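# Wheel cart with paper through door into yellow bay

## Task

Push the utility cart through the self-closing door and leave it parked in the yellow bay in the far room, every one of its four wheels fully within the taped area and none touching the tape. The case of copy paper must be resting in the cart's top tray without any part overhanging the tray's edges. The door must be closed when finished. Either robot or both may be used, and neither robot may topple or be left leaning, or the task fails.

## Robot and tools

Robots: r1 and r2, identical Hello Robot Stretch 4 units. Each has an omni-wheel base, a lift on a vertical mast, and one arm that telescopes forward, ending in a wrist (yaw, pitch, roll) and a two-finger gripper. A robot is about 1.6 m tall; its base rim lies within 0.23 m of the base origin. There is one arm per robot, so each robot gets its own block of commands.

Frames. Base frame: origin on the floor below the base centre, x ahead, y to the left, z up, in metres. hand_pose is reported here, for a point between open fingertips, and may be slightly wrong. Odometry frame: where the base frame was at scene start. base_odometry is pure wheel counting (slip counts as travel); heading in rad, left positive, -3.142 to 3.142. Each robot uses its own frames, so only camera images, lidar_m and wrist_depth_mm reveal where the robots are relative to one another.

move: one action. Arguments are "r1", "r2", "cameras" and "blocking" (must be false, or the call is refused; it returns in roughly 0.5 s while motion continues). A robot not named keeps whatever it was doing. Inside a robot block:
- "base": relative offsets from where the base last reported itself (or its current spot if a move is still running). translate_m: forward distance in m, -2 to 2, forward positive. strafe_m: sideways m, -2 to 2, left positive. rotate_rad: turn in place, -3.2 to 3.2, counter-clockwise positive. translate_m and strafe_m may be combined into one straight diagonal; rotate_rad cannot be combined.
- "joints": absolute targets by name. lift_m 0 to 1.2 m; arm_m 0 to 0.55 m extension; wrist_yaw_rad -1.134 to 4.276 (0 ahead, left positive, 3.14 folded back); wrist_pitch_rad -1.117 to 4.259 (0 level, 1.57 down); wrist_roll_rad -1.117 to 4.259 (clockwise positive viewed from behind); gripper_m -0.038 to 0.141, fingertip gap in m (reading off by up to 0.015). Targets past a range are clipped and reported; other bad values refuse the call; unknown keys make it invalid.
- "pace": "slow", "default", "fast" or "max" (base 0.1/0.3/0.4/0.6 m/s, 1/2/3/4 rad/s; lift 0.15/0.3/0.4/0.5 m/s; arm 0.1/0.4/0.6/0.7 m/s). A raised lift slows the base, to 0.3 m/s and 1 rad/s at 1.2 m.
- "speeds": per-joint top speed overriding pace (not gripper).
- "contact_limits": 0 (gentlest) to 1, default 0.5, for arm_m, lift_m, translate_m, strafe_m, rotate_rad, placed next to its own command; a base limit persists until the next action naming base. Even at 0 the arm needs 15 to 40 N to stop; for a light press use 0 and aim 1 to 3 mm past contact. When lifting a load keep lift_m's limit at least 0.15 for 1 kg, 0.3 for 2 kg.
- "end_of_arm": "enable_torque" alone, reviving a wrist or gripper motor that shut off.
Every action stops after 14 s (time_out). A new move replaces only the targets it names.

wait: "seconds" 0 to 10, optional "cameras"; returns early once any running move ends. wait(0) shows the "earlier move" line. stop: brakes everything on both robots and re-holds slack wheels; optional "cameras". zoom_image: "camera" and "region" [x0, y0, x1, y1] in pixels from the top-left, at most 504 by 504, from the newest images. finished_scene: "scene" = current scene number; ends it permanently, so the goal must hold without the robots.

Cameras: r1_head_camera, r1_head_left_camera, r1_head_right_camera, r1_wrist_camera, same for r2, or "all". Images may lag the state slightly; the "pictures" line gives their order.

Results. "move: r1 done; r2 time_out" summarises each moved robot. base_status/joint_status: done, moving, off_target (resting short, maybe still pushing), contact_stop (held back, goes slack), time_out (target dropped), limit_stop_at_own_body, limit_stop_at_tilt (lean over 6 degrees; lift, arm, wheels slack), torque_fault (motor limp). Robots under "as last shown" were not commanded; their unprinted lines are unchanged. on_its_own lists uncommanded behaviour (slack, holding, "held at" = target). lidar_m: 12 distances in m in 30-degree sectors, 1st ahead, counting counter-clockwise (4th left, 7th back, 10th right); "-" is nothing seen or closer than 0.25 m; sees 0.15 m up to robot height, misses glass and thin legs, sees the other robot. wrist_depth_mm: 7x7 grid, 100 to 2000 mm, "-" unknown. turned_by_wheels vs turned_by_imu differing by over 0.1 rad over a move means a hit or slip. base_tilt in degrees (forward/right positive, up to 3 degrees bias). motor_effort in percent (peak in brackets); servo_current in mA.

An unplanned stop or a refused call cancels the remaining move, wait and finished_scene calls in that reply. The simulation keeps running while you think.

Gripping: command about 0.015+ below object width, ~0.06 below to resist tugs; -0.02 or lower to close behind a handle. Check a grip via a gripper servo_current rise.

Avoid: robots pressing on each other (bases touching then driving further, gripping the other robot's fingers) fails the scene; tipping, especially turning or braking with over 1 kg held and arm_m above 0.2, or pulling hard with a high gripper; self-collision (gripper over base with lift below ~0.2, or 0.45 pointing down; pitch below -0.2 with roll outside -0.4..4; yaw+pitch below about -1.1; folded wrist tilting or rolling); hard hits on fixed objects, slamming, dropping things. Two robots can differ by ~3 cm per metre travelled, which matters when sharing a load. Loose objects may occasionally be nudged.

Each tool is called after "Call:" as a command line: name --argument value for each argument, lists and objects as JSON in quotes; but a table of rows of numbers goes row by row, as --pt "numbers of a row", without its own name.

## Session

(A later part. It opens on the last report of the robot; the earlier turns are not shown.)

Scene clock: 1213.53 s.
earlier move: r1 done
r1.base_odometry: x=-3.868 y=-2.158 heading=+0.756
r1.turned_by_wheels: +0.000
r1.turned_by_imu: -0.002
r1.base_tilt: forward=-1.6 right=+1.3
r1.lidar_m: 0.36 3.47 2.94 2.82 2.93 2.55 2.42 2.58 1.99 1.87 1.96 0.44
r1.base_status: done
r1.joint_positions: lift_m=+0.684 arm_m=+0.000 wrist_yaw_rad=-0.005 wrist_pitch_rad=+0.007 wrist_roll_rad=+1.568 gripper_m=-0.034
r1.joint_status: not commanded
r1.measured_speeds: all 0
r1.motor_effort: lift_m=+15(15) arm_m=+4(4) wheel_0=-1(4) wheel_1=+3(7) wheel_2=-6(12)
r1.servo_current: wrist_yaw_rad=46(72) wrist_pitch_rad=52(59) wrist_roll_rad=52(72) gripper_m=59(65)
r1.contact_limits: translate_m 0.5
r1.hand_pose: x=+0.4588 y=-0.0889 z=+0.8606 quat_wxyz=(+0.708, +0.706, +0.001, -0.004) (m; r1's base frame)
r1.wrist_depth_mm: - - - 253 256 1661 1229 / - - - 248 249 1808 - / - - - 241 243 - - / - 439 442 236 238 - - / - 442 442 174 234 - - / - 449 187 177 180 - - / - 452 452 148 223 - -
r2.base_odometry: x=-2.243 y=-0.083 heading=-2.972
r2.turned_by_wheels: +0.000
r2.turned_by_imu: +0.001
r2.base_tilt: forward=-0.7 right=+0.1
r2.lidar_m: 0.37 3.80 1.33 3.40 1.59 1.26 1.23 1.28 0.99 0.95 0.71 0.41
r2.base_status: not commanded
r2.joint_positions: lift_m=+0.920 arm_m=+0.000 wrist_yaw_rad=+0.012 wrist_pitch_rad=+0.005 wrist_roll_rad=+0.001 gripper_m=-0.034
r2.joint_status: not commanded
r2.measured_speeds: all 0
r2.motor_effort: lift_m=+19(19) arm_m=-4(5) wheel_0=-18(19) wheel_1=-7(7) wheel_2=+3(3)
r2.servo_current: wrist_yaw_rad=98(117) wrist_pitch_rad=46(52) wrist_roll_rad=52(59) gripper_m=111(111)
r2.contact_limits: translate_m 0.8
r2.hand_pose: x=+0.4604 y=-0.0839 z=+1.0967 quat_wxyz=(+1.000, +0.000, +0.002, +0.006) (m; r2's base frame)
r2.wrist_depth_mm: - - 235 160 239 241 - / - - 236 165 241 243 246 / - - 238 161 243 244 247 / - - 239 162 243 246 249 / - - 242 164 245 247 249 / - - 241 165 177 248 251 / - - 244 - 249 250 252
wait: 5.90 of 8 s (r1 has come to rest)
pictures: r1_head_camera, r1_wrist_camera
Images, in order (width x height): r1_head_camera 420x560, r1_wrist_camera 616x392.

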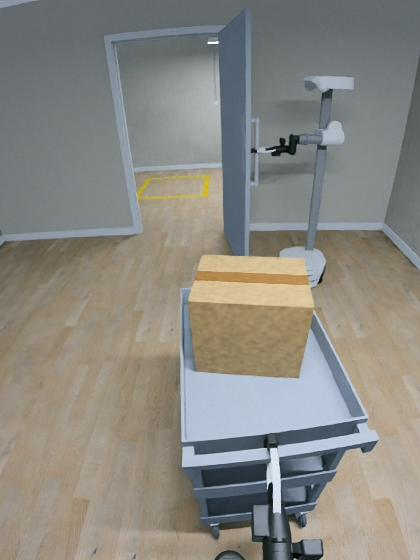

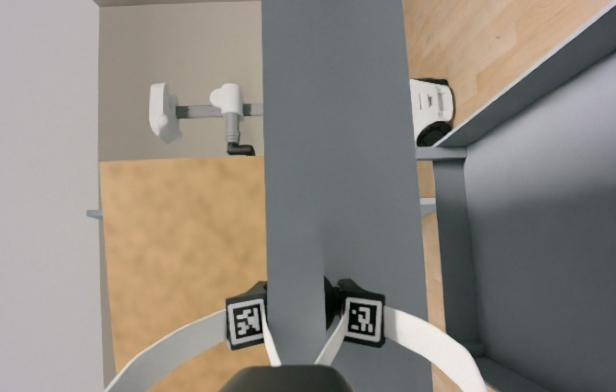

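Call:
move --blocking false --cameras '[]' --r1 '{"base":{"translate_m":0.4,"strafe_m":0.01},"pace":"slow","contact_limits":{"translate_m":0.5}}'

Call:
wait --seconds 7 --cameras '["r1_head_camera", "r1_wrist_camera"]'

Scene clock: 1227.37 s.
move: r1 moving
r1.base_odometry: x=-3.859 y=-2.149 heading=+0.756
r1.turned_by_wheels: +0.000
r1.turned_by_imu: +0.000
r1.base_tilt: forward=-1.6 right=+1.2
r1.lidar_m: 0.35 3.45 2.96 2.82 2.94 2.57 2.43 2.59 1.98 1.89 1.97 0.43
r1.base_status: translate_m moving; strafe_m moving
r1.joint_positions: lift_m=+0.684 arm_m=+0.000 wrist_yaw_rad=-0.005 wrist_pitch_rad=+0.007 wrist_roll_rad=+1.568 gripper_m=-0.034
r1.joint_status: not commanded
r1.measured_speeds: translate_m=+0.048 strafe_m=+0.002 rotate_rad=-0.001 lift_m=+0.000 arm_m=+0.000 wrist_yaw_rad=+0.000 wrist_pitch_rad=+0.000 wrist_roll_rad=+0.000
r1.motor_effort: lift_m=+15(15) arm_m=+4(4) wheel_0=+3(5) wheel_1=+5(6) wheel_2=-8(13)
r1.servo_current: wrist_yaw_rad=46(65) wrist_pitch_rad=39(59) wrist_roll_rad=46(59) gripper_m=59(59)
r1.contact_limits: translate_m 0.5
r1.hand_pose: x=+0.4588 y=-0.0889 z=+0.8606 quat_wxyz=(+0.708, +0.706, +0.001, -0.004) (m; r1's base frame)
r1.wrist_depth_mm: - - - 253 253 1661 1229 / - - - 248 249 1863 - / - - - 241 242 - - / - 439 442 236 238 - - / - 445 449 173 234 - - / - 449 206 176 181 - - / - 449 455 127 223 - -
r2: as last shown
r2.turned_by_imu: +0.000
r2.base_tilt: forward=-0.6 right=+0.1
r2.lidar_m: 0.42 3.80 1.34 3.40 1.58 1.24 1.21 1.25 1.00 0.96 0.69 0.35
r2.motor_effort: lift_m=+19(19) arm_m=-4(4) wheel_0=-18(18) wheel_1=-7(7) wheel_2=+3(3)
r2.servo_current: wrist_yaw_rad=98(111) wrist_pitch_rad=46(46) wrist_roll_rad=59(59) gripper_m=98(117)
r2.contact_limits: translate_m 0.8
r2.wrist_depth_mm: - - 236 160 239 241 - / - - 236 165 240 243 245 / - - 238 162 242 245 247 / - - 238 162 244 246 248 / - - 241 164 245 247 250 / - - 241 164 177 249 252 / - - 243 - 248 250 253
pictures: none
No camera images: "cameras" was empty.

Scene clock: 1232.13 s.
earlier move: r1 done
r1.base_odometry: x=-3.584 y=-1.876 heading=+0.757
r1.turned_by_wheels: +0.001
r1.turned_by_imu: +0.002
r1.base_tilt: forward=-1.6 right=+1.3
r1.lidar_m: 0.38 0.40 2.90 2.80 2.92 2.94 2.84 2.74 1.99 1.90 1.99 0.42
r1.base_status: done
r1.joint_positions: lift_m=+0.684 arm_m=+0.000 wrist_yaw_rad=+0.001 wrist_pitch_rad=+0.007 wrist_roll_rad=+1.568 gripper_m=-0.034
r1.joint_status: not commanded
r1.measured_speeds: all 0
r1.motor_effort: lift_m=+15(15) arm_m=+4(4) wheel_0=+8(11) wheel_1=+4(8) wheel_2=+0(13)
r1.servo_current: wrist_yaw_rad=46(65) wrist_pitch_rad=52(59) wrist_roll_rad=65(78) gripper_m=52(65)
r1.contact_limits: translate_m 0.5
r1.hand_pose: x=+0.4594 y=-0.0870 z=+0.8606 quat_wxyz=(+0.708, +0.706, +0.003, -0.002) (m; r1's base frame)
r1.wrist_depth_mm: - - - 250 252 1576 1229 / - - - 245 247 1576 - / - - - 239 241 - - / - 439 439 235 237 - - / - 442 449 173 233 - - / - 449 449 176 185 - - / - 449 182 - 224 - -
r2.base_odometry: x=-2.243 y=-0.083 heading=-2.972
r2.turned_by_wheels: +0.000
r2.turned_by_imu: +0.001
r2.base_tilt: forward=-0.7 right=+0.1
r2.lidar_m: 0.41 1.19 0.95 3.41 1.56 1.24 1.23 1.29 0.98 0.96 0.71 0.43
r2.base_status: not commanded
r2.joint_positions: lift_m=+0.920 arm_m=+0.000 wrist_yaw_rad=+0.012 wrist_pitch_rad=+0.005 wrist_roll_rad=+0.001 gripper_m=-0.034
r2.joint_status: not commanded
r2.measured_speeds: all 0
r2.on_its_own: wrist_yaw_rad is at rest, and its servo_current (111 mA) is outside its rest range (0 to 104 mA)
r2.motor_effort: lift_m=+19(19) arm_m=-4(5) wheel_0=-18(19) wheel_1=-7(7) wheel_2=+3(3)
r2.servo_current: wrist_yaw_rad=111(117) wrist_pitch_rad=46(52) wrist_roll_rad=59(65) gripper_m=111(117)
r2.contact_limits: translate_m 0.8
r2.hand_pose: x=+0.4604 y=-0.0839 z=+1.0967 quat_wxyz=(+1.000, +0.000, +0.002, +0.006) (m; r2's base frame)
r2.wrist_depth_mm: - - 236 160 239 241 - / - - 237 164 240 243 245 / - - 237 162 242 244 247 / - - 240 163 242 246 248 / - - 240 163 245 247 250 / - - 241 165 177 249 251 / - - 243 - 249 250 253
wait: 4.77 of 7 s (r1 has come to rest)
pictures: r1_head_camera, r1_wrist_camera
Images, in order (width x height): r1_head_camera 420x560, r1_wrist_camera 616x392.

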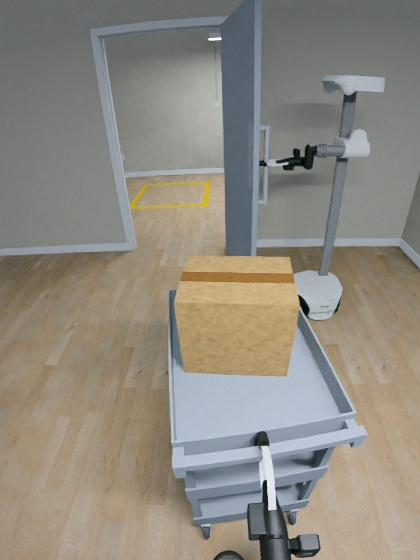

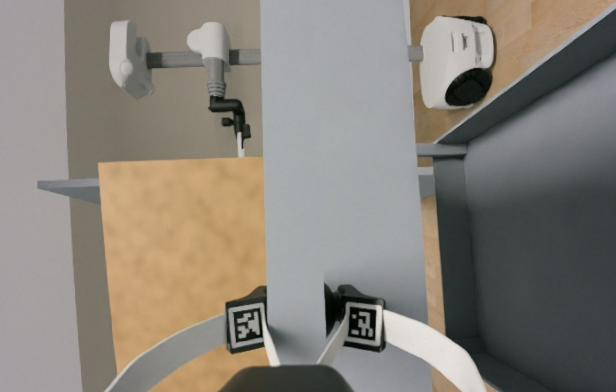

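Call:
move --blocking false --cameras '[]' --r1 '{"base":{"translate_m":0.35,"strafe_m":0.17},"pace":"slow","contact_limits":{"translate_m":0.5}}'

Call:
wait --seconds 7 --cameras '["r1_head_camera", "r1_wrist_camera"]'

Scene clock: 1243.73 s.
move: r1 moving
r1.base_odometry: x=-3.580 y=-1.863 heading=+0.758
r1.turned_by_wheels: +0.000
r1.turned_by_imu: +0.000
r1.base_tilt: forward=-1.6 right=+1.3
r1.lidar_m: 0.37 0.37 2.90 2.82 2.89 2.92 2.86 2.74 2.01 1.90 1.99 0.45
r1.base_status: translate_m moving; strafe_m moving
r1.joint_positions: lift_m=+0.684 arm_m=+0.000 wrist_yaw_rad=+0.001 wrist_pitch_rad=+0.007 wrist_roll_rad=+1.568 gripper_m=-0.034
r1.joint_status: not commanded
r1.measured_speeds: translate_m=+0.050 strafe_m=+0.024 rotate_rad=+0.002 lift_m=+0.000 arm_m=+0.000 wrist_yaw_rad=+0.000 wrist_pitch_rad=+0.000 wrist_roll_rad=+0.000
r1.motor_effort: lift_m=+15(15) arm_m=+4(4) wheel_0=+9(10) wheel_1=+7(9) wheel_2=-8(9)
r1.servo_current: wrist_yaw_rad=39(65) wrist_pitch_rad=46(52) wrist_roll_rad=46(52) gripper_m=59(59)
r1.contact_limits: translate_m 0.5
r1.hand_pose: x=+0.4594 y=-0.0870 z=+0.8606 quat_wxyz=(+0.708, +0.706, +0.003, -0.002) (m; r1's base frame)
r1.wrist_depth_mm: - - - 251 253 1537 1229 / - - - 247 248 1576 - / - - - 241 243 - - / - 436 442 236 237 - - / - 442 445 173 234 - - / - 452 212 175 182 - - / - 449 183 127 224 - -
r2.base_odometry: x=-2.243 y=-0.083 heading=-2.972
r2.turned_by_wheels: +0.000
r2.turned_by_imu: +0.000
r2.base_tilt: forward=-0.6 right=+0.1
r2.lidar_m: 0.40 1.12 0.97 3.40 1.59 1.23 1.21 1.26 0.99 0.95 0.71 0.42
r2.base_status: not commanded
r2.joint_positions: lift_m=+0.920 arm_m=+0.000 wrist_yaw_rad=+0.012 wrist_pitch_rad=+0.005 wrist_roll_rad=+0.001 gripper_m=-0.034
r2.joint_status: not commanded
r2.measured_speeds: all 0
r2.motor_effort: lift_m=+19(19) arm_m=-4(4) wheel_0=-18(18) wheel_1=-7(7) wheel_2=+3(3)
r2.servo_current: wrist_yaw_rad=104(117) wrist_pitch_rad=39(52) wrist_roll_rad=46(52) gripper_m=104(117)
r2.contact_limits: translate_m 0.8
r2.hand_pose: x=+0.4604 y=-0.0839 z=+1.0967 quat_wxyz=(+1.000, +0.000, +0.002, +0.006) (m; r2's base frame)
r2.wrist_depth_mm: - - 236 160 239 242 - / - - 236 165 240 243 246 / - - 239 161 242 244 247 / - - 239 162 243 246 247 / - - 241 164 244 248 249 / - - 242 165 177 248 251 / - - 243 - 249 251 253
pictures: none
No camera images: "cameras" was empty.

Scene clock: 1248.30 s.
earlier move: r1 done
r1.base_odometry: x=-3.447 y=-1.513 heading=+0.757
r1.turned_by_wheels: -0.001
r1.turned_by_imu: -0.002
r1.base_tilt: forward=-1.6 right=+1.3
r1.lidar_m: 0.37 2.72 2.75 2.63 2.77 3.30 3.24 2.95 2.17 2.06 2.14 0.43
r1.base_status: done
r1.joint_positions: lift_m=+0.684 arm_m=+0.000 wrist_yaw_rad=-0.005 wrist_pitch_rad=+0.007 wrist_roll_rad=+1.568 gripper_m=-0.034
r1.joint_status: not commanded
r1.measured_speeds: all 0
r1.motor_effort: lift_m=+15(15) arm_m=+4(4) wheel_0=+1(10) wheel_1=+1(9) wheel_2=-5(10)
r1.servo_current: wrist_yaw_rad=65(85) wrist_pitch_rad=52(59) wrist_roll_rad=46(72) gripper_m=59(59)
r1.contact_limits: translate_m 0.5
r1.hand_pose: x=+0.4588 y=-0.0889 z=+0.8606 quat_wxyz=(+0.708, +0.706, +0.000, -0.004) (m; r1's base frame)
r1.wrist_depth_mm: - - 1537 229 229 1336 - / - - - 230 229 1336 - / - 421 427 229 231 - - / - 436 439 169 230 - - / - 452 452 168 230 - - / - 466 187 176 181 - - / - 473 480 126 229 138 -
r2.base_odometry: x=-2.243 y=-0.083 heading=-2.972
r2.turned_by_wheels: +0.000
r2.turned_by_imu: +0.001
r2.base_tilt: forward=-0.6 right=+0.1
r2.lidar_m: 0.39 0.73 0.75 3.43 1.62 1.25 1.21 1.25 0.98 0.95 0.70 0.41
r2.base_status: not commanded
r2.joint_positions: lift_m=+0.920 arm_m=+0.000 wrist_yaw_rad=+0.012 wrist_pitch_rad=+0.005 wrist_roll_rad=+0.001 gripper_m=-0.034
r2.joint_status: not commanded
r2.measured_speeds: all 0
r2.motor_effort: lift_m=+19(19) arm_m=-4(5) wheel_0=-19(19) wheel_1=-7(8) wheel_2=+3(3)
r2.servo_current: wrist_yaw_rad=98(117) wrist_pitch_rad=46(59) wrist_roll_rad=33(65) gripper_m=104(117)
r2.contact_limits: translate_m 0.8
r2.hand_pose: x=+0.4604 y=-0.0839 z=+1.0967 quat_wxyz=(+1.000, +0.000, +0.002, +0.006) (m; r2's base frame)
r2.wrist_depth_mm: - - 236 159 239 241 - / - - 236 164 241 243 246 / - - 239 162 242 245 246 / - - 239 162 244 246 248 / - - 240 163 245 247 250 / - - 241 165 177 249 252 / - - 244 - 248 249 253
wait: 4.57 of 7 s (r1 has come to rest)
pictures: r1_head_camera, r1_wrist_camera
Images, in order (width x height): r1_head_camera 420x560, r1_wrist_camera 616x392.

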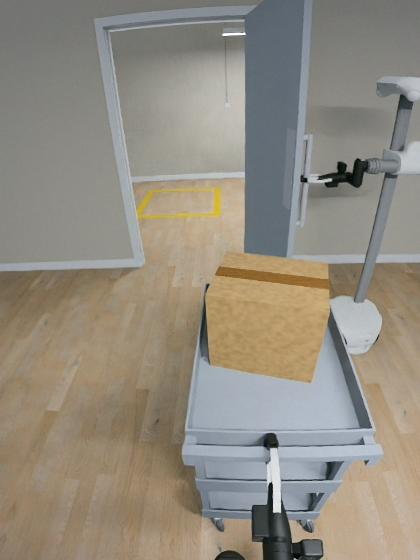

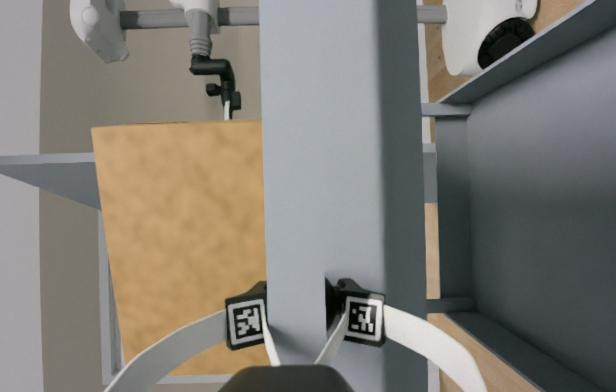

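Call:
move --blocking false --cameras '[]' --r1 '{"base":{"translate_m":-0.6,"strafe_m":-0.24},"pace":"slow","contact_limits":{"translate_m":0.5}}'

Call:
wait --seconds 10 --cameras '["r1_head_camera", "r1_wrist_camera"]'

Scene clock: 1269.60 s.
move: r1 moving
r1.base_odometry: x=-3.452 y=-1.525 heading=+0.757
r1.turned_by_wheels: +0.000
r1.turned_by_imu: -0.001
r1.base_tilt: forward=-1.5 right=+1.2
r1.lidar_m: 0.39 2.72 2.75 2.66 2.76 3.29 3.22 2.98 2.15 2.05 2.17 0.44
r1.base_status: translate_m moving; strafe_m moving
r1.joint_positions: lift_m=+0.684 arm_m=+0.000 wrist_yaw_rad=-0.003 wrist_pitch_rad=+0.007 wrist_roll_rad=+1.568 gripper_m=-0.034
r1.joint_status: not commanded
r1.measured_speeds: translate_m=-0.048 strafe_m=-0.020 rotate_rad=-0.003 lift_m=+0.000 arm_m=+0.000 wrist_yaw_rad=+0.000 wrist_pitch_rad=+0.000 wrist_roll_rad=+0.000
r1.motor_effort: lift_m=+15(15) arm_m=-4(4) wheel_0=-6(8) wheel_1=-5(9) wheel_2=+8(9)
r1.servo_current: wrist_yaw_rad=52(65) wrist_pitch_rad=52(52) wrist_roll_rad=72(72) gripper_m=59(65)
r1.contact_limits: translate_m 0.5
r1.hand_pose: x=+0.4591 y=-0.0882 z=+0.8606 quat_wxyz=(+0.708, +0.706, +0.001, -0.003) (m; r1's base frame)
r1.wrist_depth_mm: - - 1499 228 229 1366 - / - - - 229 229 1336 - / - 424 433 229 231 - - / - 433 439 169 231 - - / - 452 452 168 230 - - / - 466 207 176 181 - - / - 480 488 - 230 138 -
r2: as last shown
r2.turned_by_imu: +0.000
r2.lidar_m: 0.39 0.74 0.76 3.42 1.57 1.23 1.22 1.27 1.00 0.96 0.71 0.44
r2.motor_effort: lift_m=+19(19) arm_m=-4(5) wheel_0=-18(18) wheel_1=-7(7) wheel_2=+3(3)
r2.servo_current: wrist_yaw_rad=111(111) wrist_pitch_rad=46(46) wrist_roll_rad=39(59) gripper_m=104(111)
r2.contact_limits: translate_m 0.8
r2.wrist_depth_mm: - - 236 159 239 241 - / - - 237 164 241 243 245 / - - 238 162 242 245 247 / - - 239 163 243 246 247 / - - 241 164 246 249 249 / - - 241 165 177 249 251 / - - 244 - 249 250 253
pictures: none
No camera images: "cameras" was empty.

Scene clock: 1276.77 s.
earlier move: r1 done
r1.base_odometry: x=-3.718 y=-2.099 heading=+0.757
r1.turned_by_wheels: +0.001
r1.turned_by_imu: +0.001
r1.base_tilt: forward=-1.6 right=+1.3
r1.lidar_m: 0.30 0.33 3.00 2.88 3.01 2.70 2.60 2.61 1.90 1.81 1.91 0.46
r1.base_status: done
r1.joint_positions: lift_m=+0.684 arm_m=+0.000 wrist_yaw_rad=+0.005 wrist_pitch_rad=+0.007 wrist_roll_rad=+1.569 gripper_m=-0.034
r1.joint_status: not commanded
r1.measured_speeds: all 0
r1.motor_effort: lift_m=+15(15) arm_m=-4(4) wheel_0=-1(10) wheel_1=-3(9) wheel_2=+5(11)
r1.servo_current: wrist_yaw_rad=59(85) wrist_pitch_rad=52(59) wrist_roll_rad=46(72) gripper_m=59(65)
r1.contact_limits: translate_m 0.5
r1.hand_pose: x=+0.4597 y=-0.0860 z=+0.8606 quat_wxyz=(+0.708, +0.706, +0.004, -0.001) (m; r1's base frame)
r1.wrist_depth_mm: - - - 282 - 1499 1138 / - - - - 349 362 364 / - - - - 304 1708 - / - - - - 270 1863 - / - - 455 243 248 820 - / - 433 430 176 182 - - / - 413 183 - 209 - -
r2.base_odometry: x=-2.243 y=-0.083 heading=-2.972
r2.turned_by_wheels: +0.000
r2.turned_by_imu: +0.001
r2.base_tilt: forward=-0.7 right=+0.0
r2.lidar_m: 0.42 3.79 1.32 3.44 1.59 1.27 1.22 1.25 0.97 0.93 0.71 0.41
r2.base_status: not commanded
r2.joint_positions: lift_m=+0.920 arm_m=+0.000 wrist_yaw_rad=+0.012 wrist_pitch_rad=+0.005 wrist_roll_rad=+0.001 gripper_m=-0.034
r2.joint_status: not commanded
r2.measured_speeds: all 0
r2.motor_effort: lift_m=+19(19) arm_m=-4(5) wheel_0=-18(19) wheel_1=-7(8) wheel_2=+3(3)
r2.servo_current: wrist_yaw_rad=98(117) wrist_pitch_rad=39(52) wrist_roll_rad=52(65) gripper_m=104(111)
r2.contact_limits: translate_m 0.8
r2.hand_pose: x=+0.4604 y=-0.0839 z=+1.0967 quat_wxyz=(+1.000, +0.000, +0.002, +0.006) (m; r2's base frame)
r2.wrist_depth_mm: - - 235 159 239 242 - / - - 237 164 241 242 244 / - - 238 162 242 243 246 / - - 239 162 245 246 248 / - - 241 164 244 248 250 / - - 241 164 177 249 251 / - - 244 - 248 251 253
wait: 7.17 of 10 s (r1 has come to rest)
pictures: r1_head_camera, r1_wrist_camera
Images, in order (width x height): r1_head_camera 420x560, r1_wrist_camera 616x392.

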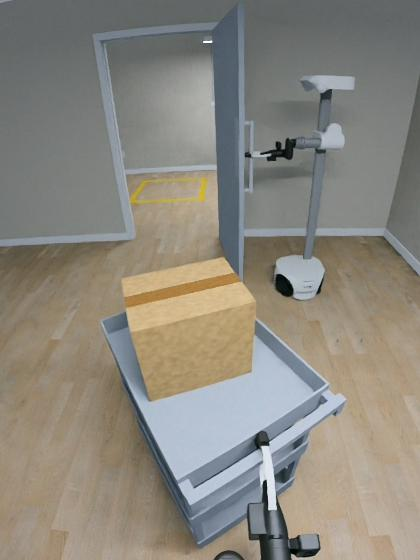

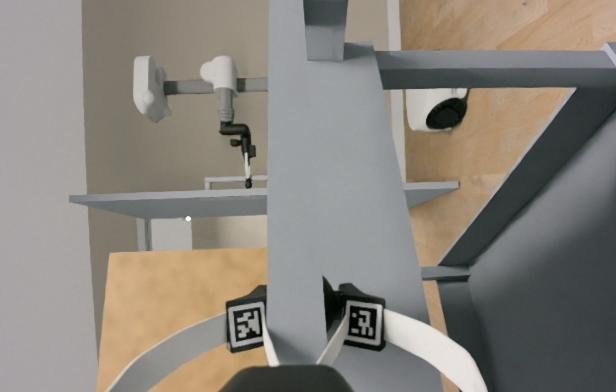

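Call:
move --blocking false --cameras '[]' --r1 '{"base":{"translate_m":0.08,"strafe_m":0.28},"pace":"slow","contact_limits":{"translate_m":0.5}}'

Call:
wait --seconds 7 --cameras '["r1_head_camera", "r1_wrist_camera"]'

Scene clock: 1291.73 s.
move: r1 moving
r1.base_odometry: x=-3.724 y=-2.088 heading=+0.757
r1.turned_by_wheels: +0.000
r1.turned_by_imu: -0.001
r1.base_tilt: forward=-1.6 right=+1.3
r1.lidar_m: 0.29 0.34 2.97 2.86 2.98 2.70 2.61 2.64 1.94 1.82 1.91 0.47
r1.base_status: translate_m moving; strafe_m moving
r1.joint_positions: lift_m=+0.684 arm_m=+0.000 wrist_yaw_rad=+0.003 wrist_pitch_rad=+0.007 wrist_roll_rad=+1.569 gripper_m=-0.034
r1.joint_status: not commanded
r1.measured_speeds: translate_m=+0.015 strafe_m=+0.048 rotate_rad=-0.003 lift_m=+0.000 arm_m=+0.000 wrist_yaw_rad=+0.000 wrist_pitch_rad=+0.000 wrist_roll_rad=+0.000
r1.motor_effort: lift_m=+15(15) arm_m=-4(4) wheel_0=-7(7) wheel_1=+6(7) wheel_2=-3(5)
r1.servo_current: wrist_yaw_rad=46(59) wrist_pitch_rad=52(59) wrist_roll_rad=39(59) gripper_m=65(65)
r1.contact_limits: translate_m 0.5
r1.hand_pose: x=+0.4595 y=-0.0867 z=+0.8606 quat_wxyz=(+0.708, +0.706, +0.003, -0.001) (m; r1's base frame)
r1.wrist_depth_mm: - - - 296 - 1661 1182 / - - - - 357 362 366 / - - - - 1863 1708 - / - - - - 271 1863 - / - - - 242 249 842 - / - 436 208 178 181 - - / - 415 410 - 208 - -
r2: as last shown
r2.turned_by_imu: +0.000
r2.base_tilt: forward=-0.7 right=+0.1
r2.lidar_m: 0.39 3.81 1.28 3.39 1.62 1.23 1.22 1.27 0.98 0.96 0.69 0.40
r2.motor_effort: lift_m=+19(19) arm_m=-4(4) wheel_0=-18(18) wheel_1=-7(7) wheel_2=+3(3)
r2.servo_current: wrist_yaw_rad=104(117) wrist_pitch_rad=46(46) wrist_roll_rad=46(65) gripper_m=104(104)
r2.contact_limits: translate_m 0.8
r2.wrist_depth_mm: - - 236 160 239 241 - / - - 236 164 241 243 245 / - - 237 161 242 245 246 / - - 238 162 244 245 248 / - - 242 163 246 247 249 / - - 241 165 177 249 251 / - - 243 - 249 250 252
pictures: none
No camera images: "cameras" was empty.

Scene clock: 1295.40 s.
earlier move: r1 done
r1.base_odometry: x=-3.852 y=-1.841 heading=+0.757
r1.turned_by_wheels: +0.000
r1.turned_by_imu: +0.000
r1.base_tilt: forward=-1.6 right=+1.3
r1.lidar_m: 0.34 0.39 2.71 2.60 2.70 2.76 2.67 2.82 2.22 2.10 2.18 0.46
r1.base_status: done
r1.joint_positions: lift_m=+0.684 arm_m=+0.000 wrist_yaw_rad=-0.011 wrist_pitch_rad=+0.007 wrist_roll_rad=+1.569 gripper_m=-0.034
r1.joint_status: not commanded
r1.measured_speeds: all 0
r1.motor_effort: lift_m=+15(15) arm_m=+4(4) wheel_0=-4(17) wheel_1=+4(8) wheel_2=-5(14)
r1.servo_current: wrist_yaw_rad=72(98) wrist_pitch_rad=46(59) wrist_roll_rad=33(65) gripper_m=59(65)
r1.contact_limits: translate_m 0.5
r1.hand_pose: x=+0.4583 y=-0.0907 z=+0.8606 quat_wxyz=(+0.708, +0.706, -0.002, -0.006) (m; r1's base frame)
r1.wrist_depth_mm: - - - - 309 315 325 / - - - - 286 1708 1205 / - - - - 265 1808 - / - - - 246 250 854 - / - 445 442 179 237 - - / - 430 206 175 180 - - / - 424 424 - 214 - -
r2.base_odometry: x=-2.243 y=-0.083 heading=-2.972
r2.turned_by_wheels: +0.000
r2.turned_by_imu: +0.001
r2.base_tilt: forward=-0.6 right=+0.1
r2.lidar_m: 0.41 1.39 1.30 3.43 1.59 1.25 1.24 1.27 1.00 0.95 0.71 0.40
r2.base_status: not commanded
r2.joint_positions: lift_m=+0.920 arm_m=+0.000 wrist_yaw_rad=+0.012 wrist_pitch_rad=+0.005 wrist_roll_rad=+0.001 gripper_m=-0.034
r2.joint_status: not commanded
r2.measured_speeds: all 0
r2.motor_effort: lift_m=+19(19) arm_m=-4(5) wheel_0=-18(19) wheel_1=-7(7) wheel_2=+3(3)
r2.servo_current: wrist_yaw_rad=104(117) wrist_pitch_rad=46(52) wrist_roll_rad=39(65) gripper_m=104(111)
r2.contact_limits: translate_m 0.8
r2.hand_pose: x=+0.4604 y=-0.0839 z=+1.0967 quat_wxyz=(+1.000, +0.000, +0.002, +0.006) (m; r2's base frame)
r2.wrist_depth_mm: - - 234 159 239 242 - / - - 236 164 241 243 246 / - - 238 161 243 243 247 / - - 239 163 244 247 248 / - - 242 163 245 247 249 / - - 241 165 177 248 251 / - - 244 - 248 252 253
wait: 3.67 of 7 s (r1 has come to rest)
pictures: r1_head_camera, r1_wrist_camera
Images, in order (width x height): r1_head_camera 420x560, r1_wrist_camera 616x392.

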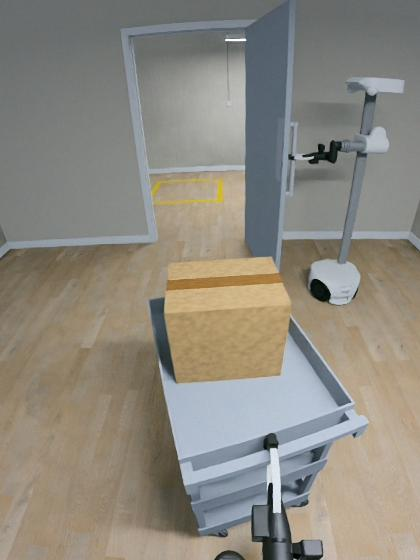

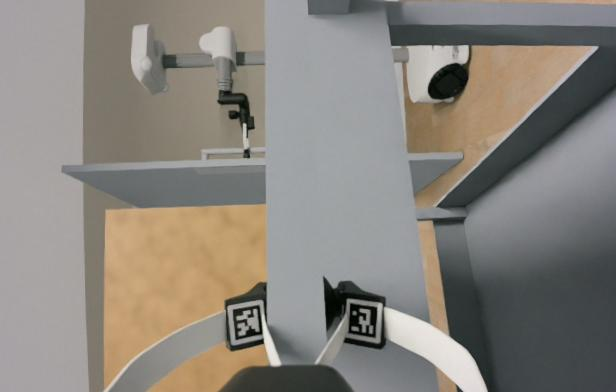

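Call:
move --blocking false --cameras '[]' --r1 '{"base":{"translate_m":0.05,"strafe_m":0.22},"pace":"slow","contact_limits":{"translate_m":0.5}}'

Call:
wait --seconds 7 --cameras '["r1_head_camera", "r1_wrist_camera"]'

Scene clock: 1320.53 s.
move: r1 moving
r1.base_odometry: x=-3.859 y=-1.829 heading=+0.756
r1.turned_by_wheels: -0.001
r1.turned_by_imu: -0.001
r1.base_tilt: forward=-1.6 right=+1.3
r1.lidar_m: 0.31 0.47 2.72 2.59 2.69 2.78 2.67 2.79 2.23 2.12 2.20 0.44
r1.base_status: translate_m moving; strafe_m moving
r1.joint_positions: lift_m=+0.684 arm_m=+0.000 wrist_yaw_rad=-0.011 wrist_pitch_rad=+0.007 wrist_roll_rad=+1.569 gripper_m=-0.034
r1.joint_status: not commanded
r1.measured_speeds: translate_m=+0.011 strafe_m=+0.050 rotate_rad=+0.001 lift_m=+0.000 arm_m=+0.000 wrist_yaw_rad=+0.000 wrist_pitch_rad=+0.000 wrist_roll_rad=+0.000
r1.motor_effort: lift_m=+15(15) arm_m=+4(4) wheel_0=-9(11) wheel_1=+5(8) wheel_2=-10(11)
r1.servo_current: wrist_yaw_rad=59(91) wrist_pitch_rad=46(52) wrist_roll_rad=46(52) gripper_m=59(59)
r1.contact_limits: translate_m 0.5
r1.hand_pose: x=+0.4583 y=-0.0907 z=+0.8606 quat_wxyz=(+0.708, +0.706, -0.002, -0.006) (m; r1's base frame)
r1.wrist_depth_mm: - - - - 310 314 327 / - - - - 285 1708 1205 / - - - - 263 1708 - / - - 1983 244 250 842 - / - 442 449 178 238 - - / - 436 186 172 181 - - / - 424 424 127 214 - -
r2: as last shown
r2.turned_by_imu: +0.000
r2.lidar_m: 0.40 1.39 1.26 3.34 1.63 1.25 1.22 1.25 0.98 0.96 0.69 0.43
r2.motor_effort: lift_m=+19(19) arm_m=-4(4) wheel_0=-18(18) wheel_1=-7(7) wheel_2=+3(3)
r2.servo_current: wrist_yaw_rad=104(111) wrist_pitch_rad=46(46) wrist_roll_rad=39(65) gripper_m=98(111)
r2.contact_limits: translate_m 0.8
r2.wrist_depth_mm: - - 236 159 240 241 - / - - 236 164 240 243 244 / - - 238 161 243 245 247 / - - 240 162 244 246 249 / - - 242 164 245 247 249 / - - 241 165 177 249 252 / - - 243 - 249 251 253
pictures: none
No camera images: "cameras" was empty.

Scene clock: 1323.53 s.
earlier move: r1 done
r1.base_odometry: x=-3.966 y=-1.646 heading=+0.756
r1.turned_by_wheels: +0.000
r1.turned_by_imu: +0.001
r1.base_tilt: forward=-1.6 right=+1.3
r1.lidar_m: 0.35 0.38 2.47 2.38 2.48 2.83 2.74 2.88 2.44 2.33 2.44 0.45
r1.base_status: done
r1.joint_positions: lift_m=+0.684 arm_m=+0.000 wrist_yaw_rad=-0.008 wrist_pitch_rad=+0.007 wrist_roll_rad=+1.569 gripper_m=-0.034
r1.joint_status: not commanded
r1.measured_speeds: all 0
r1.motor_effort: lift_m=+15(15) arm_m=+4(4) wheel_0=-5(11) wheel_1=+1(8) wheel_2=-4(11)
r1.servo_current: wrist_yaw_rad=46(91) wrist_pitch_rad=52(59) wrist_roll_rad=46(65) gripper_m=52(59)
r1.contact_limits: translate_m 0.5
r1.hand_pose: x=+0.4586 y=-0.0897 z=+0.8606 quat_wxyz=(+0.708, +0.706, -0.001, -0.005) (m; r1's base frame)
r1.wrist_depth_mm: - - - 258 264 1618 1160 / - - - 251 255 1708 - / - - - 244 247 842 - / - 442 442 237 239 - - / - 439 445 174 234 - - / - 445 187 177 181 - - / - 445 449 127 221 - -
r2.base_odometry: x=-2.243 y=-0.083 heading=-2.972
r2.turned_by_wheels: +0.000
r2.turned_by_imu: +0.000
r2.base_tilt: forward=-0.6 right=+0.1
r2.lidar_m: 0.39 1.32 1.40 3.40 1.60 1.27 1.21 1.25 0.99 0.97 0.71 0.42
r2.base_status: not commanded
r2.joint_positions: lift_m=+0.920 arm_m=+0.000 wrist_yaw_rad=+0.012 wrist_pitch_rad=+0.005 wrist_roll_rad=+0.001 gripper_m=-0.034
r2.joint_status: not commanded
r2.measured_speeds: all 0
r2.motor_effort: lift_m=+19(19) arm_m=-4(5) wheel_0=-18(19) wheel_1=-7(7) wheel_2=+3(3)
r2.servo_current: wrist_yaw_rad=104(117) wrist_pitch_rad=39(52) wrist_roll_rad=52(65) gripper_m=104(111)
r2.contact_limits: translate_m 0.8
r2.hand_pose: x=+0.4604 y=-0.0839 z=+1.0967 quat_wxyz=(+1.000, +0.000, +0.002, +0.006) (m; r2's base frame)
r2.wrist_depth_mm: - - 235 159 240 241 - / - - 237 164 241 243 245 / - - 239 161 242 244 246 / - - 240 163 244 246 248 / - - 241 164 245 247 250 / - - 241 165 177 249 251 / - - 244 - 249 250 252
wait: 3.00 of 7 s (r1 has come to rest)
pictures: r1_head_camera, r1_wrist_camera
Images, in order (width x height): r1_head_camera 420x560, r1_wrist_camera 616x392.

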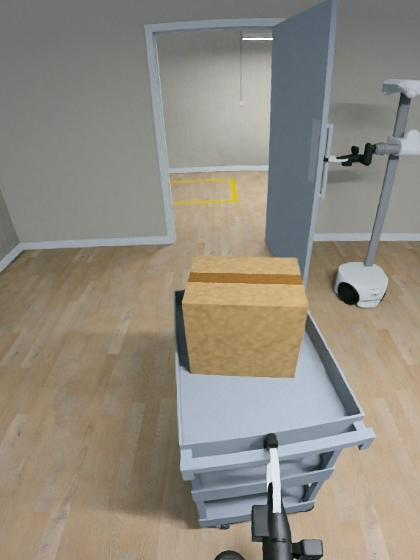

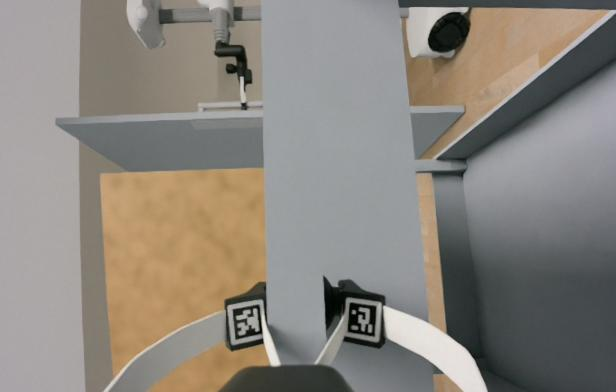

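Call:
move --blocking false --cameras '[]' --r1 '{"base":{"translate_m":0.45,"strafe_m":0.03},"pace":"slow","contact_limits":{"translate_m":0.5}}'

Call:
wait --seconds 8 --cameras '["r1_head_camera", "r1_wrist_camera"]'

Scene clock: 1334.50 s.
move: r1 moving
r1.base_odometry: x=-3.958 y=-1.637 heading=+0.756
r1.turned_by_wheels: +0.000
r1.turned_by_imu: -0.001
r1.base_tilt: forward=-1.6 right=+1.3
r1.lidar_m: 0.34 0.36 2.49 2.37 2.46 2.85 2.75 2.90 2.43 2.33 2.40 0.44
r1.base_status: translate_m moving; strafe_m moving
r1.joint_positions: lift_m=+0.684 arm_m=+0.000 wrist_yaw_rad=-0.008 wrist_pitch_rad=+0.007 wrist_roll_rad=+1.569 gripper_m=-0.034
r1.joint_status: not commanded
r1.measured_speeds: translate_m=+0.049 strafe_m=+0.003 rotate_rad=-0.001 lift_m=+0.000 arm_m=+0.000 wrist_yaw_rad=+0.000 wrist_pitch_rad=+0.000 wrist_roll_rad=+0.000
r1.motor_effort: lift_m=+15(15) arm_m=+4(4) wheel_0=+3(7) wheel_1=+7(7) wheel_2=-15(15)
r1.servo_current: wrist_yaw_rad=46(78) wrist_pitch_rad=46(52) wrist_roll_rad=39(65) gripper_m=59(59)
r1.contact_limits: translate_m 0.5
r1.hand_pose: x=+0.4586 y=-0.0897 z=+0.8606 quat_wxyz=(+0.708, +0.706, -0.001, -0.005) (m; r1's base frame)
r1.wrist_depth_mm: - - - 260 265 1708 1205 / - - - 252 255 1708 - / - - - 245 246 1808 - / - 436 439 236 240 - - / - 439 442 174 233 - - / - 442 206 172 181 - - / - 442 439 - 220 - -
r2: as last shown
r2.base_tilt: forward=-0.7 right=+0.1
r2.lidar_m: 0.40 1.32 1.37 3.42 1.59 1.27 1.22 1.25 1.00 0.95 0.70 0.42
r2.motor_effort: lift_m=+19(19) arm_m=-4(5) wheel_0=-18(18) wheel_1=-7(7) wheel_2=+3(3)
r2.servo_current: wrist_yaw_rad=104(117) wrist_pitch_rad=39(46) wrist_roll_rad=52(59) gripper_m=104(111)
r2.contact_limits: translate_m 0.8
r2.wrist_depth_mm: - - 236 159 239 241 - / - - 237 165 240 242 245 / - - 237 162 242 244 245 / - - 239 162 243 246 248 / - - 241 163 246 247 251 / - - 241 165 176 250 251 / - - 243 - 248 250 253
pictures: none
No camera images: "cameras" was empty.

Scene clock: 1339.80 s.
earlier move: r1 done
r1.base_odometry: x=-3.660 y=-1.316 heading=+0.756
r1.turned_by_wheels: +0.001
r1.turned_by_imu: +0.001
r1.base_tilt: forward=-1.6 right=+1.3
r1.lidar_m: 0.27 0.30 2.48 2.35 2.47 3.28 3.22 3.35 2.47 2.36 2.48 0.51
r1.base_status: done
r1.joint_positions: lift_m=+0.684 arm_m=+0.000 wrist_yaw_rad=+0.001 wrist_pitch_rad=+0.007 wrist_roll_rad=+1.569 gripper_m=-0.034
r1.joint_status: not commanded
r1.measured_speeds: all 0
r1.motor_effort: lift_m=+15(15) arm_m=+4(4) wheel_0=+5(10) wheel_1=+3(8) wheel_2=-2(15)
r1.servo_current: wrist_yaw_rad=52(78) wrist_pitch_rad=52(59) wrist_roll_rad=52(72) gripper_m=59(59)
r1.contact_limits: translate_m 0.5
r1.hand_pose: x=+0.4593 y=-0.0872 z=+0.8606 quat_wxyz=(+0.708, +0.706, +0.003, -0.002) (m; r1's base frame)
r1.wrist_depth_mm: - - - - - 1661 1182 / - - - - 364 373 1078 / - - - - 375 1618 466 / - - - - 297 1756 - / - - - 251 253 1863 - / - 433 209 177 183 - - / - 402 182 - 203 138 -
r2.base_odometry: x=-2.243 y=-0.083 heading=-2.972
r2.turned_by_wheels: +0.000
r2.turned_by_imu: +0.001
r2.base_tilt: forward=-0.6 right=+0.1
r2.lidar_m: 0.37 1.33 1.42 3.44 1.60 1.23 1.21 1.25 0.98 0.97 0.70 0.42
r2.base_status: not commanded
r2.joint_positions: lift_m=+0.920 arm_m=+0.000 wrist_yaw_rad=+0.012 wrist_pitch_rad=+0.005 wrist_roll_rad=+0.001 gripper_m=-0.034
r2.joint_status: not commanded
r2.measured_speeds: all 0
r2.motor_effort: lift_m=+19(19) arm_m=-4(5) wheel_0=-18(19) wheel_1=-7(7) wheel_2=+3(3)
r2.servo_current: wrist_yaw_rad=98(117) wrist_pitch_rad=46(52) wrist_roll_rad=33(65) gripper_m=104(111)
r2.contact_limits: translate_m 0.8
r2.hand_pose: x=+0.4604 y=-0.0839 z=+1.0967 quat_wxyz=(+1.000, +0.000, +0.002, +0.006) (m; r2's base frame)
r2.wrist_depth_mm: - - 235 160 240 241 - / - - 236 164 240 243 246 / - - 237 161 242 244 246 / - - 238 162 243 245 248 / 1042 - 242 164 245 247 249 / - - 241 164 177 250 251 / - 125 243 - 248 249 253
wait: 5.30 of 8 s (r1 has come to rest)
pictures: r1_head_camera, r1_wrist_camera
Images, in order (width x height): r1_head_camera 420x560, r1_wrist_camera 616x392.

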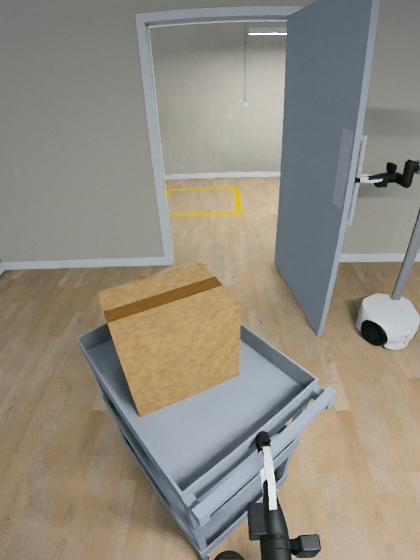

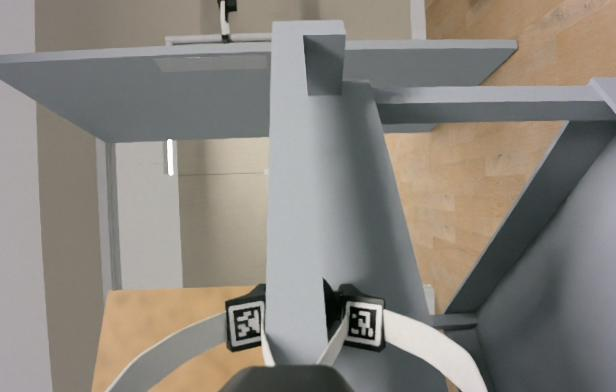

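Call:
move --blocking false --cameras '[]' --r1 '{"base":{"translate_m":-0.83,"strafe_m":-0.33},"pace":"slow","contact_limits":{"translate_m":0.5}}'

Call:
wait --seconds 10 --cameras '["r1_head_camera", "r1_wrist_camera"]'

Scene clock: 1396.47 s.
move: r1 moving
r1.base_odometry: x=-3.665 y=-1.328 heading=+0.757
r1.turned_by_wheels: +0.000
r1.turned_by_imu: +0.000
r1.base_tilt: forward=-1.6 right=+1.3
r1.lidar_m: 0.27 0.30 2.48 2.35 2.47 3.28 3.18 3.30 2.44 2.36 2.46 0.48
r1.base_status: translate_m moving; strafe_m moving
r1.joint_positions: lift_m=+0.684 arm_m=+0.000 wrist_yaw_rad=+0.003 wrist_pitch_rad=+0.007 wrist_roll_rad=+1.569 gripper_m=-0.034
r1.joint_status: not commanded
r1.measured_speeds: translate_m=-0.049 strafe_m=-0.019 rotate_rad=+0.001 lift_m=+0.000 arm_m=+0.000 wrist_yaw_rad=+0.000 wrist_pitch_rad=+0.000 wrist_roll_rad=+0.000
r1.motor_effort: lift_m=+15(15) arm_m=-1(4) wheel_0=-2(4) wheel_1=-6(7) wheel_2=+10(10)
r1.servo_current: wrist_yaw_rad=33(59) wrist_pitch_rad=46(52) wrist_roll_rad=65(65) gripper_m=52(59)
r1.contact_limits: translate_m 0.5
r1.hand_pose: x=+0.4596 y=-0.0864 z=+0.8606 quat_wxyz=(+0.708, +0.706, +0.004, -0.001) (m; r1's base frame)
r1.wrist_depth_mm: - - - 1366 - 1618 1182 / - - - - 364 375 375 / - - - - 375 1576 1229 / - - - - 287 1756 - / - - - 253 253 1921 - / - 436 211 178 185 - - / - 407 182 - 204 138 -
r2: as last shown
r2.turned_by_imu: +0.000
r2.lidar_m: 0.41 1.33 1.38 3.43 1.61 1.25 1.23 1.26 0.98 0.97 0.70 0.40
r2.servo_current: wrist_yaw_rad=104(111) wrist_pitch_rad=39(46) wrist_roll_rad=52(52) gripper_m=104(104)
r2.contact_limits: translate_m 0.8
r2.wrist_depth_mm: - - 236 159 240 242 - / - - 236 165 240 243 245 / - - 238 161 242 244 247 / - - 240 162 244 246 247 / 1042 - 242 163 245 247 249 / - - 241 165 176 249 252 / - 125 243 - 248 251 252
pictures: none
No camera images: "cameras" was empty.

Scene clock: 1406.10 s.
earlier move: r1 done
r1.base_odometry: x=-4.037 y=-2.125 heading=+0.756
r1.turned_by_wheels: -0.001
r1.turned_by_imu: -0.003
r1.base_tilt: forward=-1.6 right=+1.3
r1.lidar_m: 0.31 0.35 2.76 2.66 2.74 2.45 2.33 2.48 2.11 2.03 2.12 0.45
r1.base_status: done
r1.joint_positions: lift_m=+0.684 arm_m=+0.000 wrist_yaw_rad=+0.001 wrist_pitch_rad=+0.007 wrist_roll_rad=+1.569 gripper_m=-0.034
r1.joint_status: not commanded
r1.measured_speeds: all 0
r1.motor_effort: lift_m=+15(15) arm_m=-4(4) wheel_0=-7(10) wheel_1=-3(8) wheel_2=+1(14)
r1.servo_current: wrist_yaw_rad=59(78) wrist_pitch_rad=46(59) wrist_roll_rad=33(72) gripper_m=52(65)
r1.contact_limits: translate_m 0.5
r1.hand_pose: x=+0.4593 y=-0.0873 z=+0.8606 quat_wxyz=(+0.708, +0.706, +0.002, -0.002) (m; r1's base frame)
r1.wrist_depth_mm: - - - - - 1397 1138 / - - - - 336 1464 439 / - - - - 294 1756 - / - - - - 262 1808 - / - - 449 236 240 - - / - 436 187 177 180 - - / - 413 410 - 209 - -
r2.base_odometry: x=-2.243 y=-0.083 heading=-2.972
r2.turned_by_wheels: +0.000
r2.turned_by_imu: +0.001
r2.base_tilt: forward=-0.6 right=+0.1
r2.lidar_m: 0.40 3.81 1.57 3.44 1.61 1.23 1.22 1.26 0.99 0.96 0.72 0.39
r2.base_status: not commanded
r2.joint_positions: lift_m=+0.920 arm_m=+0.000 wrist_yaw_rad=+0.012 wrist_pitch_rad=+0.005 wrist_roll_rad=+0.001 gripper_m=-0.034
r2.joint_status: not commanded
r2.measured_speeds: all 0
r2.motor_effort: lift_m=+19(19) arm_m=-4(5) wheel_0=-18(19) wheel_1=-7(8) wheel_2=+3(3)
r2.servo_current: wrist_yaw_rad=104(117) wrist_pitch_rad=39(52) wrist_roll_rad=52(65) gripper_m=104(111)
r2.contact_limits: translate_m 0.8
r2.hand_pose: x=+0.4604 y=-0.0839 z=+1.0967 quat_wxyz=(+1.000, +0.000, +0.002, +0.006) (m; r2's base frame)
r2.wrist_depth_mm: - - 236 160 239 241 - / - - 236 164 240 243 245 / - - 238 161 242 244 247 / - - 240 162 244 246 248 / - - 241 164 245 248 249 / - - 241 165 177 249 252 / - - 243 - 249 250 252
wait: 9.63 of 10 s (r1 has come to rest)
pictures: r1_head_camera, r1_wrist_camera
Images, in order (width x height): r1_head_camera 420x560, r1_wrist_camera 616x392.

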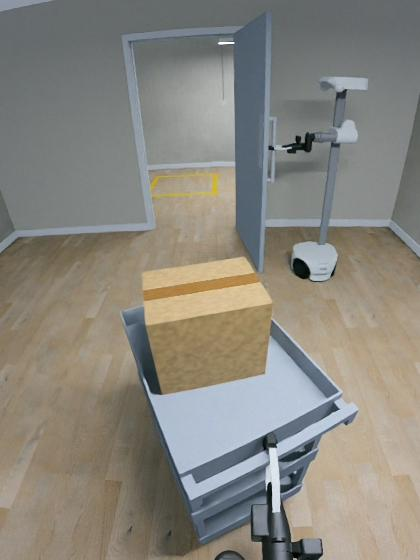

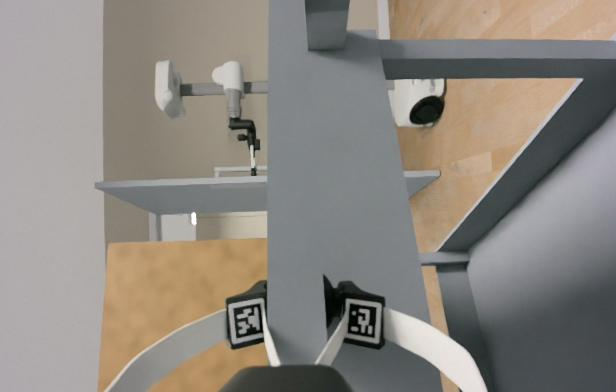

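Call:
move --blocking false --cameras '[]' --r1 '{"base":{"translate_m":-0.9,"strafe_m":-0.05},"pace":"slow","contact_limits":{"translate_m":0.5}}'

Call:
wait --seconds 10 --cameras '["r1_head_camera", "r1_wrist_camera"]'

Scene clock: 1413.17 s.
move: r1 moving
r1.base_odometry: x=-4.046 y=-2.134 heading=+0.755
r1.turned_by_wheels: +0.000
r1.turned_by_imu: -0.001
r1.base_tilt: forward=-1.6 right=+1.3
r1.lidar_m: 0.32 0.32 2.80 2.66 2.74 2.43 2.31 2.44 2.11 2.03 2.09 0.45
r1.base_status: translate_m moving; strafe_m moving
r1.joint_positions: lift_m=+0.684 arm_m=+0.000 wrist_yaw_rad=+0.001 wrist_pitch_rad=+0.007 wrist_roll_rad=+1.569 gripper_m=-0.034
r1.joint_status: not commanded
r1.measured_speeds: translate_m=-0.049 strafe_m=-0.003 rotate_rad=-0.002 lift_m=+0.000 arm_m=+0.000 wrist_yaw_rad=+0.000 wrist_pitch_rad=+0.000 wrist_roll_rad=+0.000
r1.motor_effort: lift_m=+15(15) arm_m=-4(4) wheel_0=-7(9) wheel_1=-5(6) wheel_2=+9(10)
r1.servo_current: wrist_yaw_rad=46(65) wrist_pitch_rad=39(52) wrist_roll_rad=39(65) gripper_m=59(59)
r1.contact_limits: translate_m 0.5
r1.hand_pose: x=+0.4593 y=-0.0873 z=+0.8606 quat_wxyz=(+0.708, +0.706, +0.002, -0.002) (m; r1's base frame)
r1.wrist_depth_mm: - - - - 340 1366 1078 / - - - - 338 1499 439 / - - - - 291 1756 - / - - - 257 260 1808 - / - 452 445 237 239 - - / - 433 186 177 180 - - / - 415 413 - 211 - -
r2: as last shown
r2.turned_by_imu: +0.000
r2.base_tilt: forward=-0.7 right=+0.1
r2.lidar_m: 0.36 3.81 1.60 3.43 1.58 1.25 1.23 1.28 0.98 0.97 0.69 0.41
r2.motor_effort: lift_m=+19(19) arm_m=-4(4) wheel_0=-18(18) wheel_1=-7(7) wheel_2=+3(3)
r2.servo_current: wrist_yaw_rad=98(124) wrist_pitch_rad=39(52) wrist_roll_rad=52(65) gripper_m=104(111)
r2.contact_limits: translate_m 0.8
r2.wrist_depth_mm: - - 236 159 239 241 - / - - 236 165 241 242 246 / - - 238 161 242 244 246 / - - 240 162 244 247 248 / - - 242 163 245 248 249 / - - 240 165 176 250 251 / - - 243 - 249 250 253
pictures: none
No camera images: "cameras" was empty.

Scene clock: 1422.97 s.
earlier move: r1 done
r1.base_odometry: x=-4.658 y=-2.778 heading=+0.755
r1.turned_by_wheels: +0.000
r1.turned_by_imu: -0.003
r1.base_tilt: forward=-1.6 right=+1.3
r1.lidar_m: 0.39 3.91 2.81 2.71 2.08 1.53 1.42 1.51 2.09 1.98 2.06 0.42
r1.base_status: done
r1.joint_positions: lift_m=+0.684 arm_m=+0.000 wrist_yaw_rad=+0.000 wrist_pitch_rad=+0.007 wrist_roll_rad=+1.569 gripper_m=-0.034
r1.joint_status: not commanded
r1.measured_speeds: all 0
r1.motor_effort: lift_m=+15(15) arm_m=-4(4) wheel_0=-6(12) wheel_1=-5(8) wheel_2=+3(10)
r1.servo_current: wrist_yaw_rad=65(78) wrist_pitch_rad=52(59) wrist_roll_rad=46(72) gripper_m=52(65)
r1.contact_limits: translate_m 0.5
r1.hand_pose: x=+0.4593 y=-0.0875 z=+0.8606 quat_wxyz=(+0.708, +0.706, +0.002, -0.002) (m; r1's base frame)
r1.wrist_depth_mm: - - - 213 216 1708 - / - - - 159 218 - - / - 415 418 220 221 - - / - 436 439 163 224 - - / - 459 462 165 228 - - / - 488 205 176 182 - - / - - 183 - 234 138 -
r2.base_odometry: x=-2.243 y=-0.083 heading=-2.972
r2.turned_by_wheels: +0.000
r2.turned_by_imu: +0.001
r2.base_tilt: forward=-0.6 right=+0.1
r2.lidar_m: 0.39 3.80 2.35 2.37 1.58 1.24 1.22 1.28 1.00 0.95 0.69 0.41
r2.base_status: not commanded
r2.joint_positions: lift_m=+0.920 arm_m=+0.000 wrist_yaw_rad=+0.012 wrist_pitch_rad=+0.005 wrist_roll_rad=+0.001 gripper_m=-0.034
r2.joint_status: not commanded
r2.measured_speeds: all 0
r2.motor_effort: lift_m=+19(19) arm_m=-4(5) wheel_0=-18(19) wheel_1=-7(8) wheel_2=+3(3)
r2.servo_current: wrist_yaw_rad=91(124) wrist_pitch_rad=46(52) wrist_roll_rad=59(65) gripper_m=104(117)
r2.contact_limits: translate_m 0.8
r2.hand_pose: x=+0.4604 y=-0.0839 z=+1.0967 quat_wxyz=(+1.000, +0.000, +0.002, +0.006) (m; r2's base frame)
r2.wrist_depth_mm: - - 236 159 239 241 - / - - 236 164 239 243 246 / - - 238 162 243 244 246 / - - 240 162 244 247 248 / - - 241 164 245 248 250 / - - 240 165 177 248 251 / - - 243 - 249 250 252
wait: 9.80 of 10 s (r1 has come to rest)
pictures: r1_head_camera, r1_wrist_camera
Images, in order (width x height): r1_head_camera 420x560, r1_wrist_camera 616x392.

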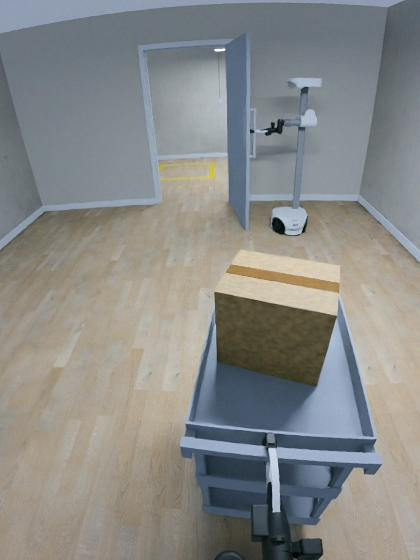

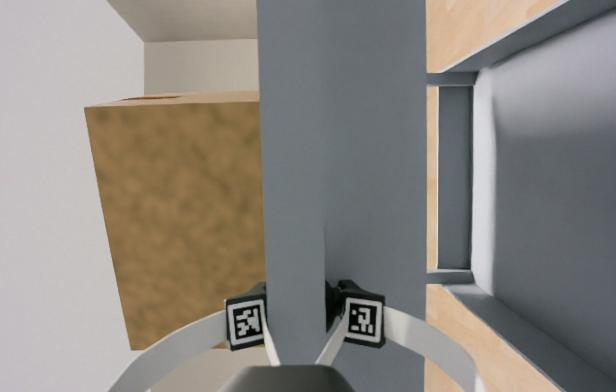

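Call:
move --blocking false --cameras '[]' --r1 '{"base":{"translate_m":0.05,"strafe_m":-0.18},"pace":"slow","contact_limits":{"translate_m":0.5}}'

Call:
wait --seconds 6 --cameras '["r1_head_camera", "r1_wrist_camera"]'

Scene clock: 1454.43 s.
move: r1 moving
r1.base_odometry: x=-4.647 y=-2.785 heading=+0.755
r1.turned_by_wheels: +0.000
r1.turned_by_imu: +0.000
r1.base_tilt: forward=-1.6 right=+1.2
r1.lidar_m: 0.40 0.44 2.79 2.71 2.07 1.51 1.43 1.51 2.07 1.96 2.05 0.41
r1.base_status: translate_m moving; strafe_m moving
r1.joint_positions: lift_m=+0.684 arm_m=+0.000 wrist_yaw_rad=+0.000 wrist_pitch_rad=+0.007 wrist_roll_rad=+1.569 gripper_m=-0.034
r1.joint_status: not commanded
r1.measured_speeds: translate_m=+0.014 strafe_m=-0.048 rotate_rad=-0.001 lift_m=+0.000 arm_m=+0.000 wrist_yaw_rad=+0.000 wrist_pitch_rad=+0.000 wrist_roll_rad=+0.000
r1.motor_effort: lift_m=+15(15) arm_m=+0(4) wheel_0=+11(11) wheel_1=-5(8) wheel_2=-7(7)
r1.servo_current: wrist_yaw_rad=52(65) wrist_pitch_rad=52(59) wrist_roll_rad=46(65) gripper_m=59(59)
r1.contact_limits: translate_m 0.5
r1.hand_pose: x=+0.4592 y=-0.0875 z=+0.8606 quat_wxyz=(+0.708, +0.706, +0.002, -0.002) (m; r1's base frame)
r1.wrist_depth_mm: - - - 210 213 1499 - / - - - 156 216 - - / - 413 418 217 220 - - / - 436 439 161 223 - - / - 459 459 163 226 - - / - 492 213 175 183 - - / - - 180 - 233 138 -
r2: as last shown
r2.turned_by_imu: +0.000
r2.lidar_m: 0.41 3.82 2.37 2.34 1.58 1.25 1.21 1.28 0.99 0.97 0.73 0.41
r2.motor_effort: lift_m=+19(19) arm_m=-4(4) wheel_0=-18(19) wheel_1=-7(7) wheel_2=+3(3)
r2.servo_current: wrist_yaw_rad=98(124) wrist_pitch_rad=46(52) wrist_roll_rad=52(52) gripper_m=104(111)
r2.contact_limits: translate_m 0.8
r2.wrist_depth_mm: - - 236 159 239 242 - / - - 237 164 241 243 245 / - - 237 161 241 244 246 / - - 238 163 243 246 248 / - - 241 163 245 247 249 / - - 242 165 176 247 251 / - - 243 - 249 250 252
pictures: none
No camera images: "cameras" was empty.

Scene clock: 1457.07 s.
earlier move: r1 done
r1.base_odometry: x=-4.498 y=-2.875 heading=+0.755
r1.turned_by_wheels: +0.000
r1.turned_by_imu: -0.001
r1.base_tilt: forward=-1.6 right=+1.3
r1.lidar_m: 0.37 0.36 3.03 2.89 2.15 1.55 1.49 1.55 1.89 1.79 1.84 0.44
r1.base_status: done
r1.joint_positions: lift_m=+0.684 arm_m=+0.000 wrist_yaw_rad=+0.003 wrist_pitch_rad=+0.007 wrist_roll_rad=+1.569 gripper_m=-0.034
r1.joint_status: not commanded
r1.measured_speeds: all 0
r1.motor_effort: lift_m=+15(15) arm_m=+4(4) wheel_0=+6(15) wheel_1=-2(8) wheel_2=-4(8)
r1.servo_current: wrist_yaw_rad=46(72) wrist_pitch_rad=52(59) wrist_roll_rad=46(72) gripper_m=52(59)
r1.contact_limits: translate_m 0.5
r1.hand_pose: x=+0.4595 y=-0.0867 z=+0.8606 quat_wxyz=(+0.708, +0.706, +0.003, -0.001) (m; r1's base frame)
r1.wrist_depth_mm: - - - 251 253 1661 1182 / - - - 245 246 1661 - / - - - 239 242 842 - / - 433 436 236 237 - - / - 439 442 173 233 - - / - 442 211 175 182 - - / - 452 182 127 224 - -
r2.base_odometry: x=-2.243 y=-0.083 heading=-2.972
r2.turned_by_wheels: +0.000
r2.turned_by_imu: +0.000
r2.base_tilt: forward=-0.7 right=+0.1
r2.lidar_m: 0.39 3.80 2.29 2.26 1.60 1.26 1.22 1.26 0.98 0.96 0.71 0.41
r2.base_status: not commanded
r2.joint_positions: lift_m=+0.920 arm_m=+0.000 wrist_yaw_rad=+0.012 wrist_pitch_rad=+0.005 wrist_roll_rad=+0.001 gripper_m=-0.034
r2.joint_status: not commanded
r2.measured_speeds: all 0
r2.motor_effort: lift_m=+19(19) arm_m=-4(5) wheel_0=-18(19) wheel_1=-7(7) wheel_2=+3(3)
r2.servo_current: wrist_yaw_rad=104(124) wrist_pitch_rad=39(52) wrist_roll_rad=59(59) gripper_m=98(111)
r2.contact_limits: translate_m 0.8
r2.hand_pose: x=+0.4604 y=-0.0839 z=+1.0967 quat_wxyz=(+1.000, +0.000, +0.002, +0.006) (m; r2's base frame)
r2.wrist_depth_mm: - - 236 159 240 242 - / - - 236 164 241 242 246 / - - 238 161 242 245 247 / - - 240 162 244 245 248 / - - 240 163 245 248 250 / - - 241 164 177 248 251 / - - 244 - 248 250 253
wait: 2.63 of 6 s (r1 has come to rest)
pictures: r1_head_camera, r1_wrist_camera
Images, in order (width x height): r1_head_camera 420x560, r1_wrist_camera 616x392.

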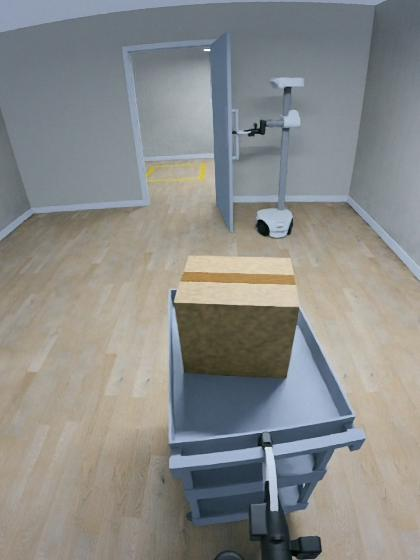

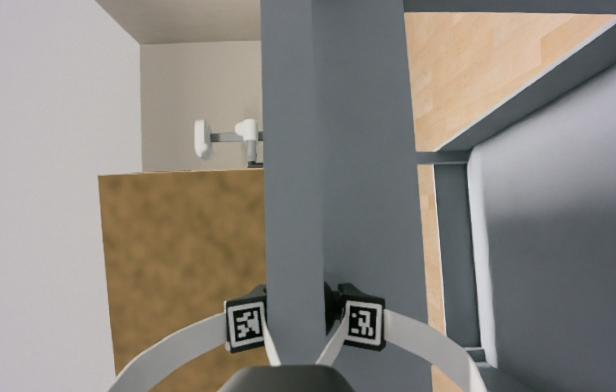

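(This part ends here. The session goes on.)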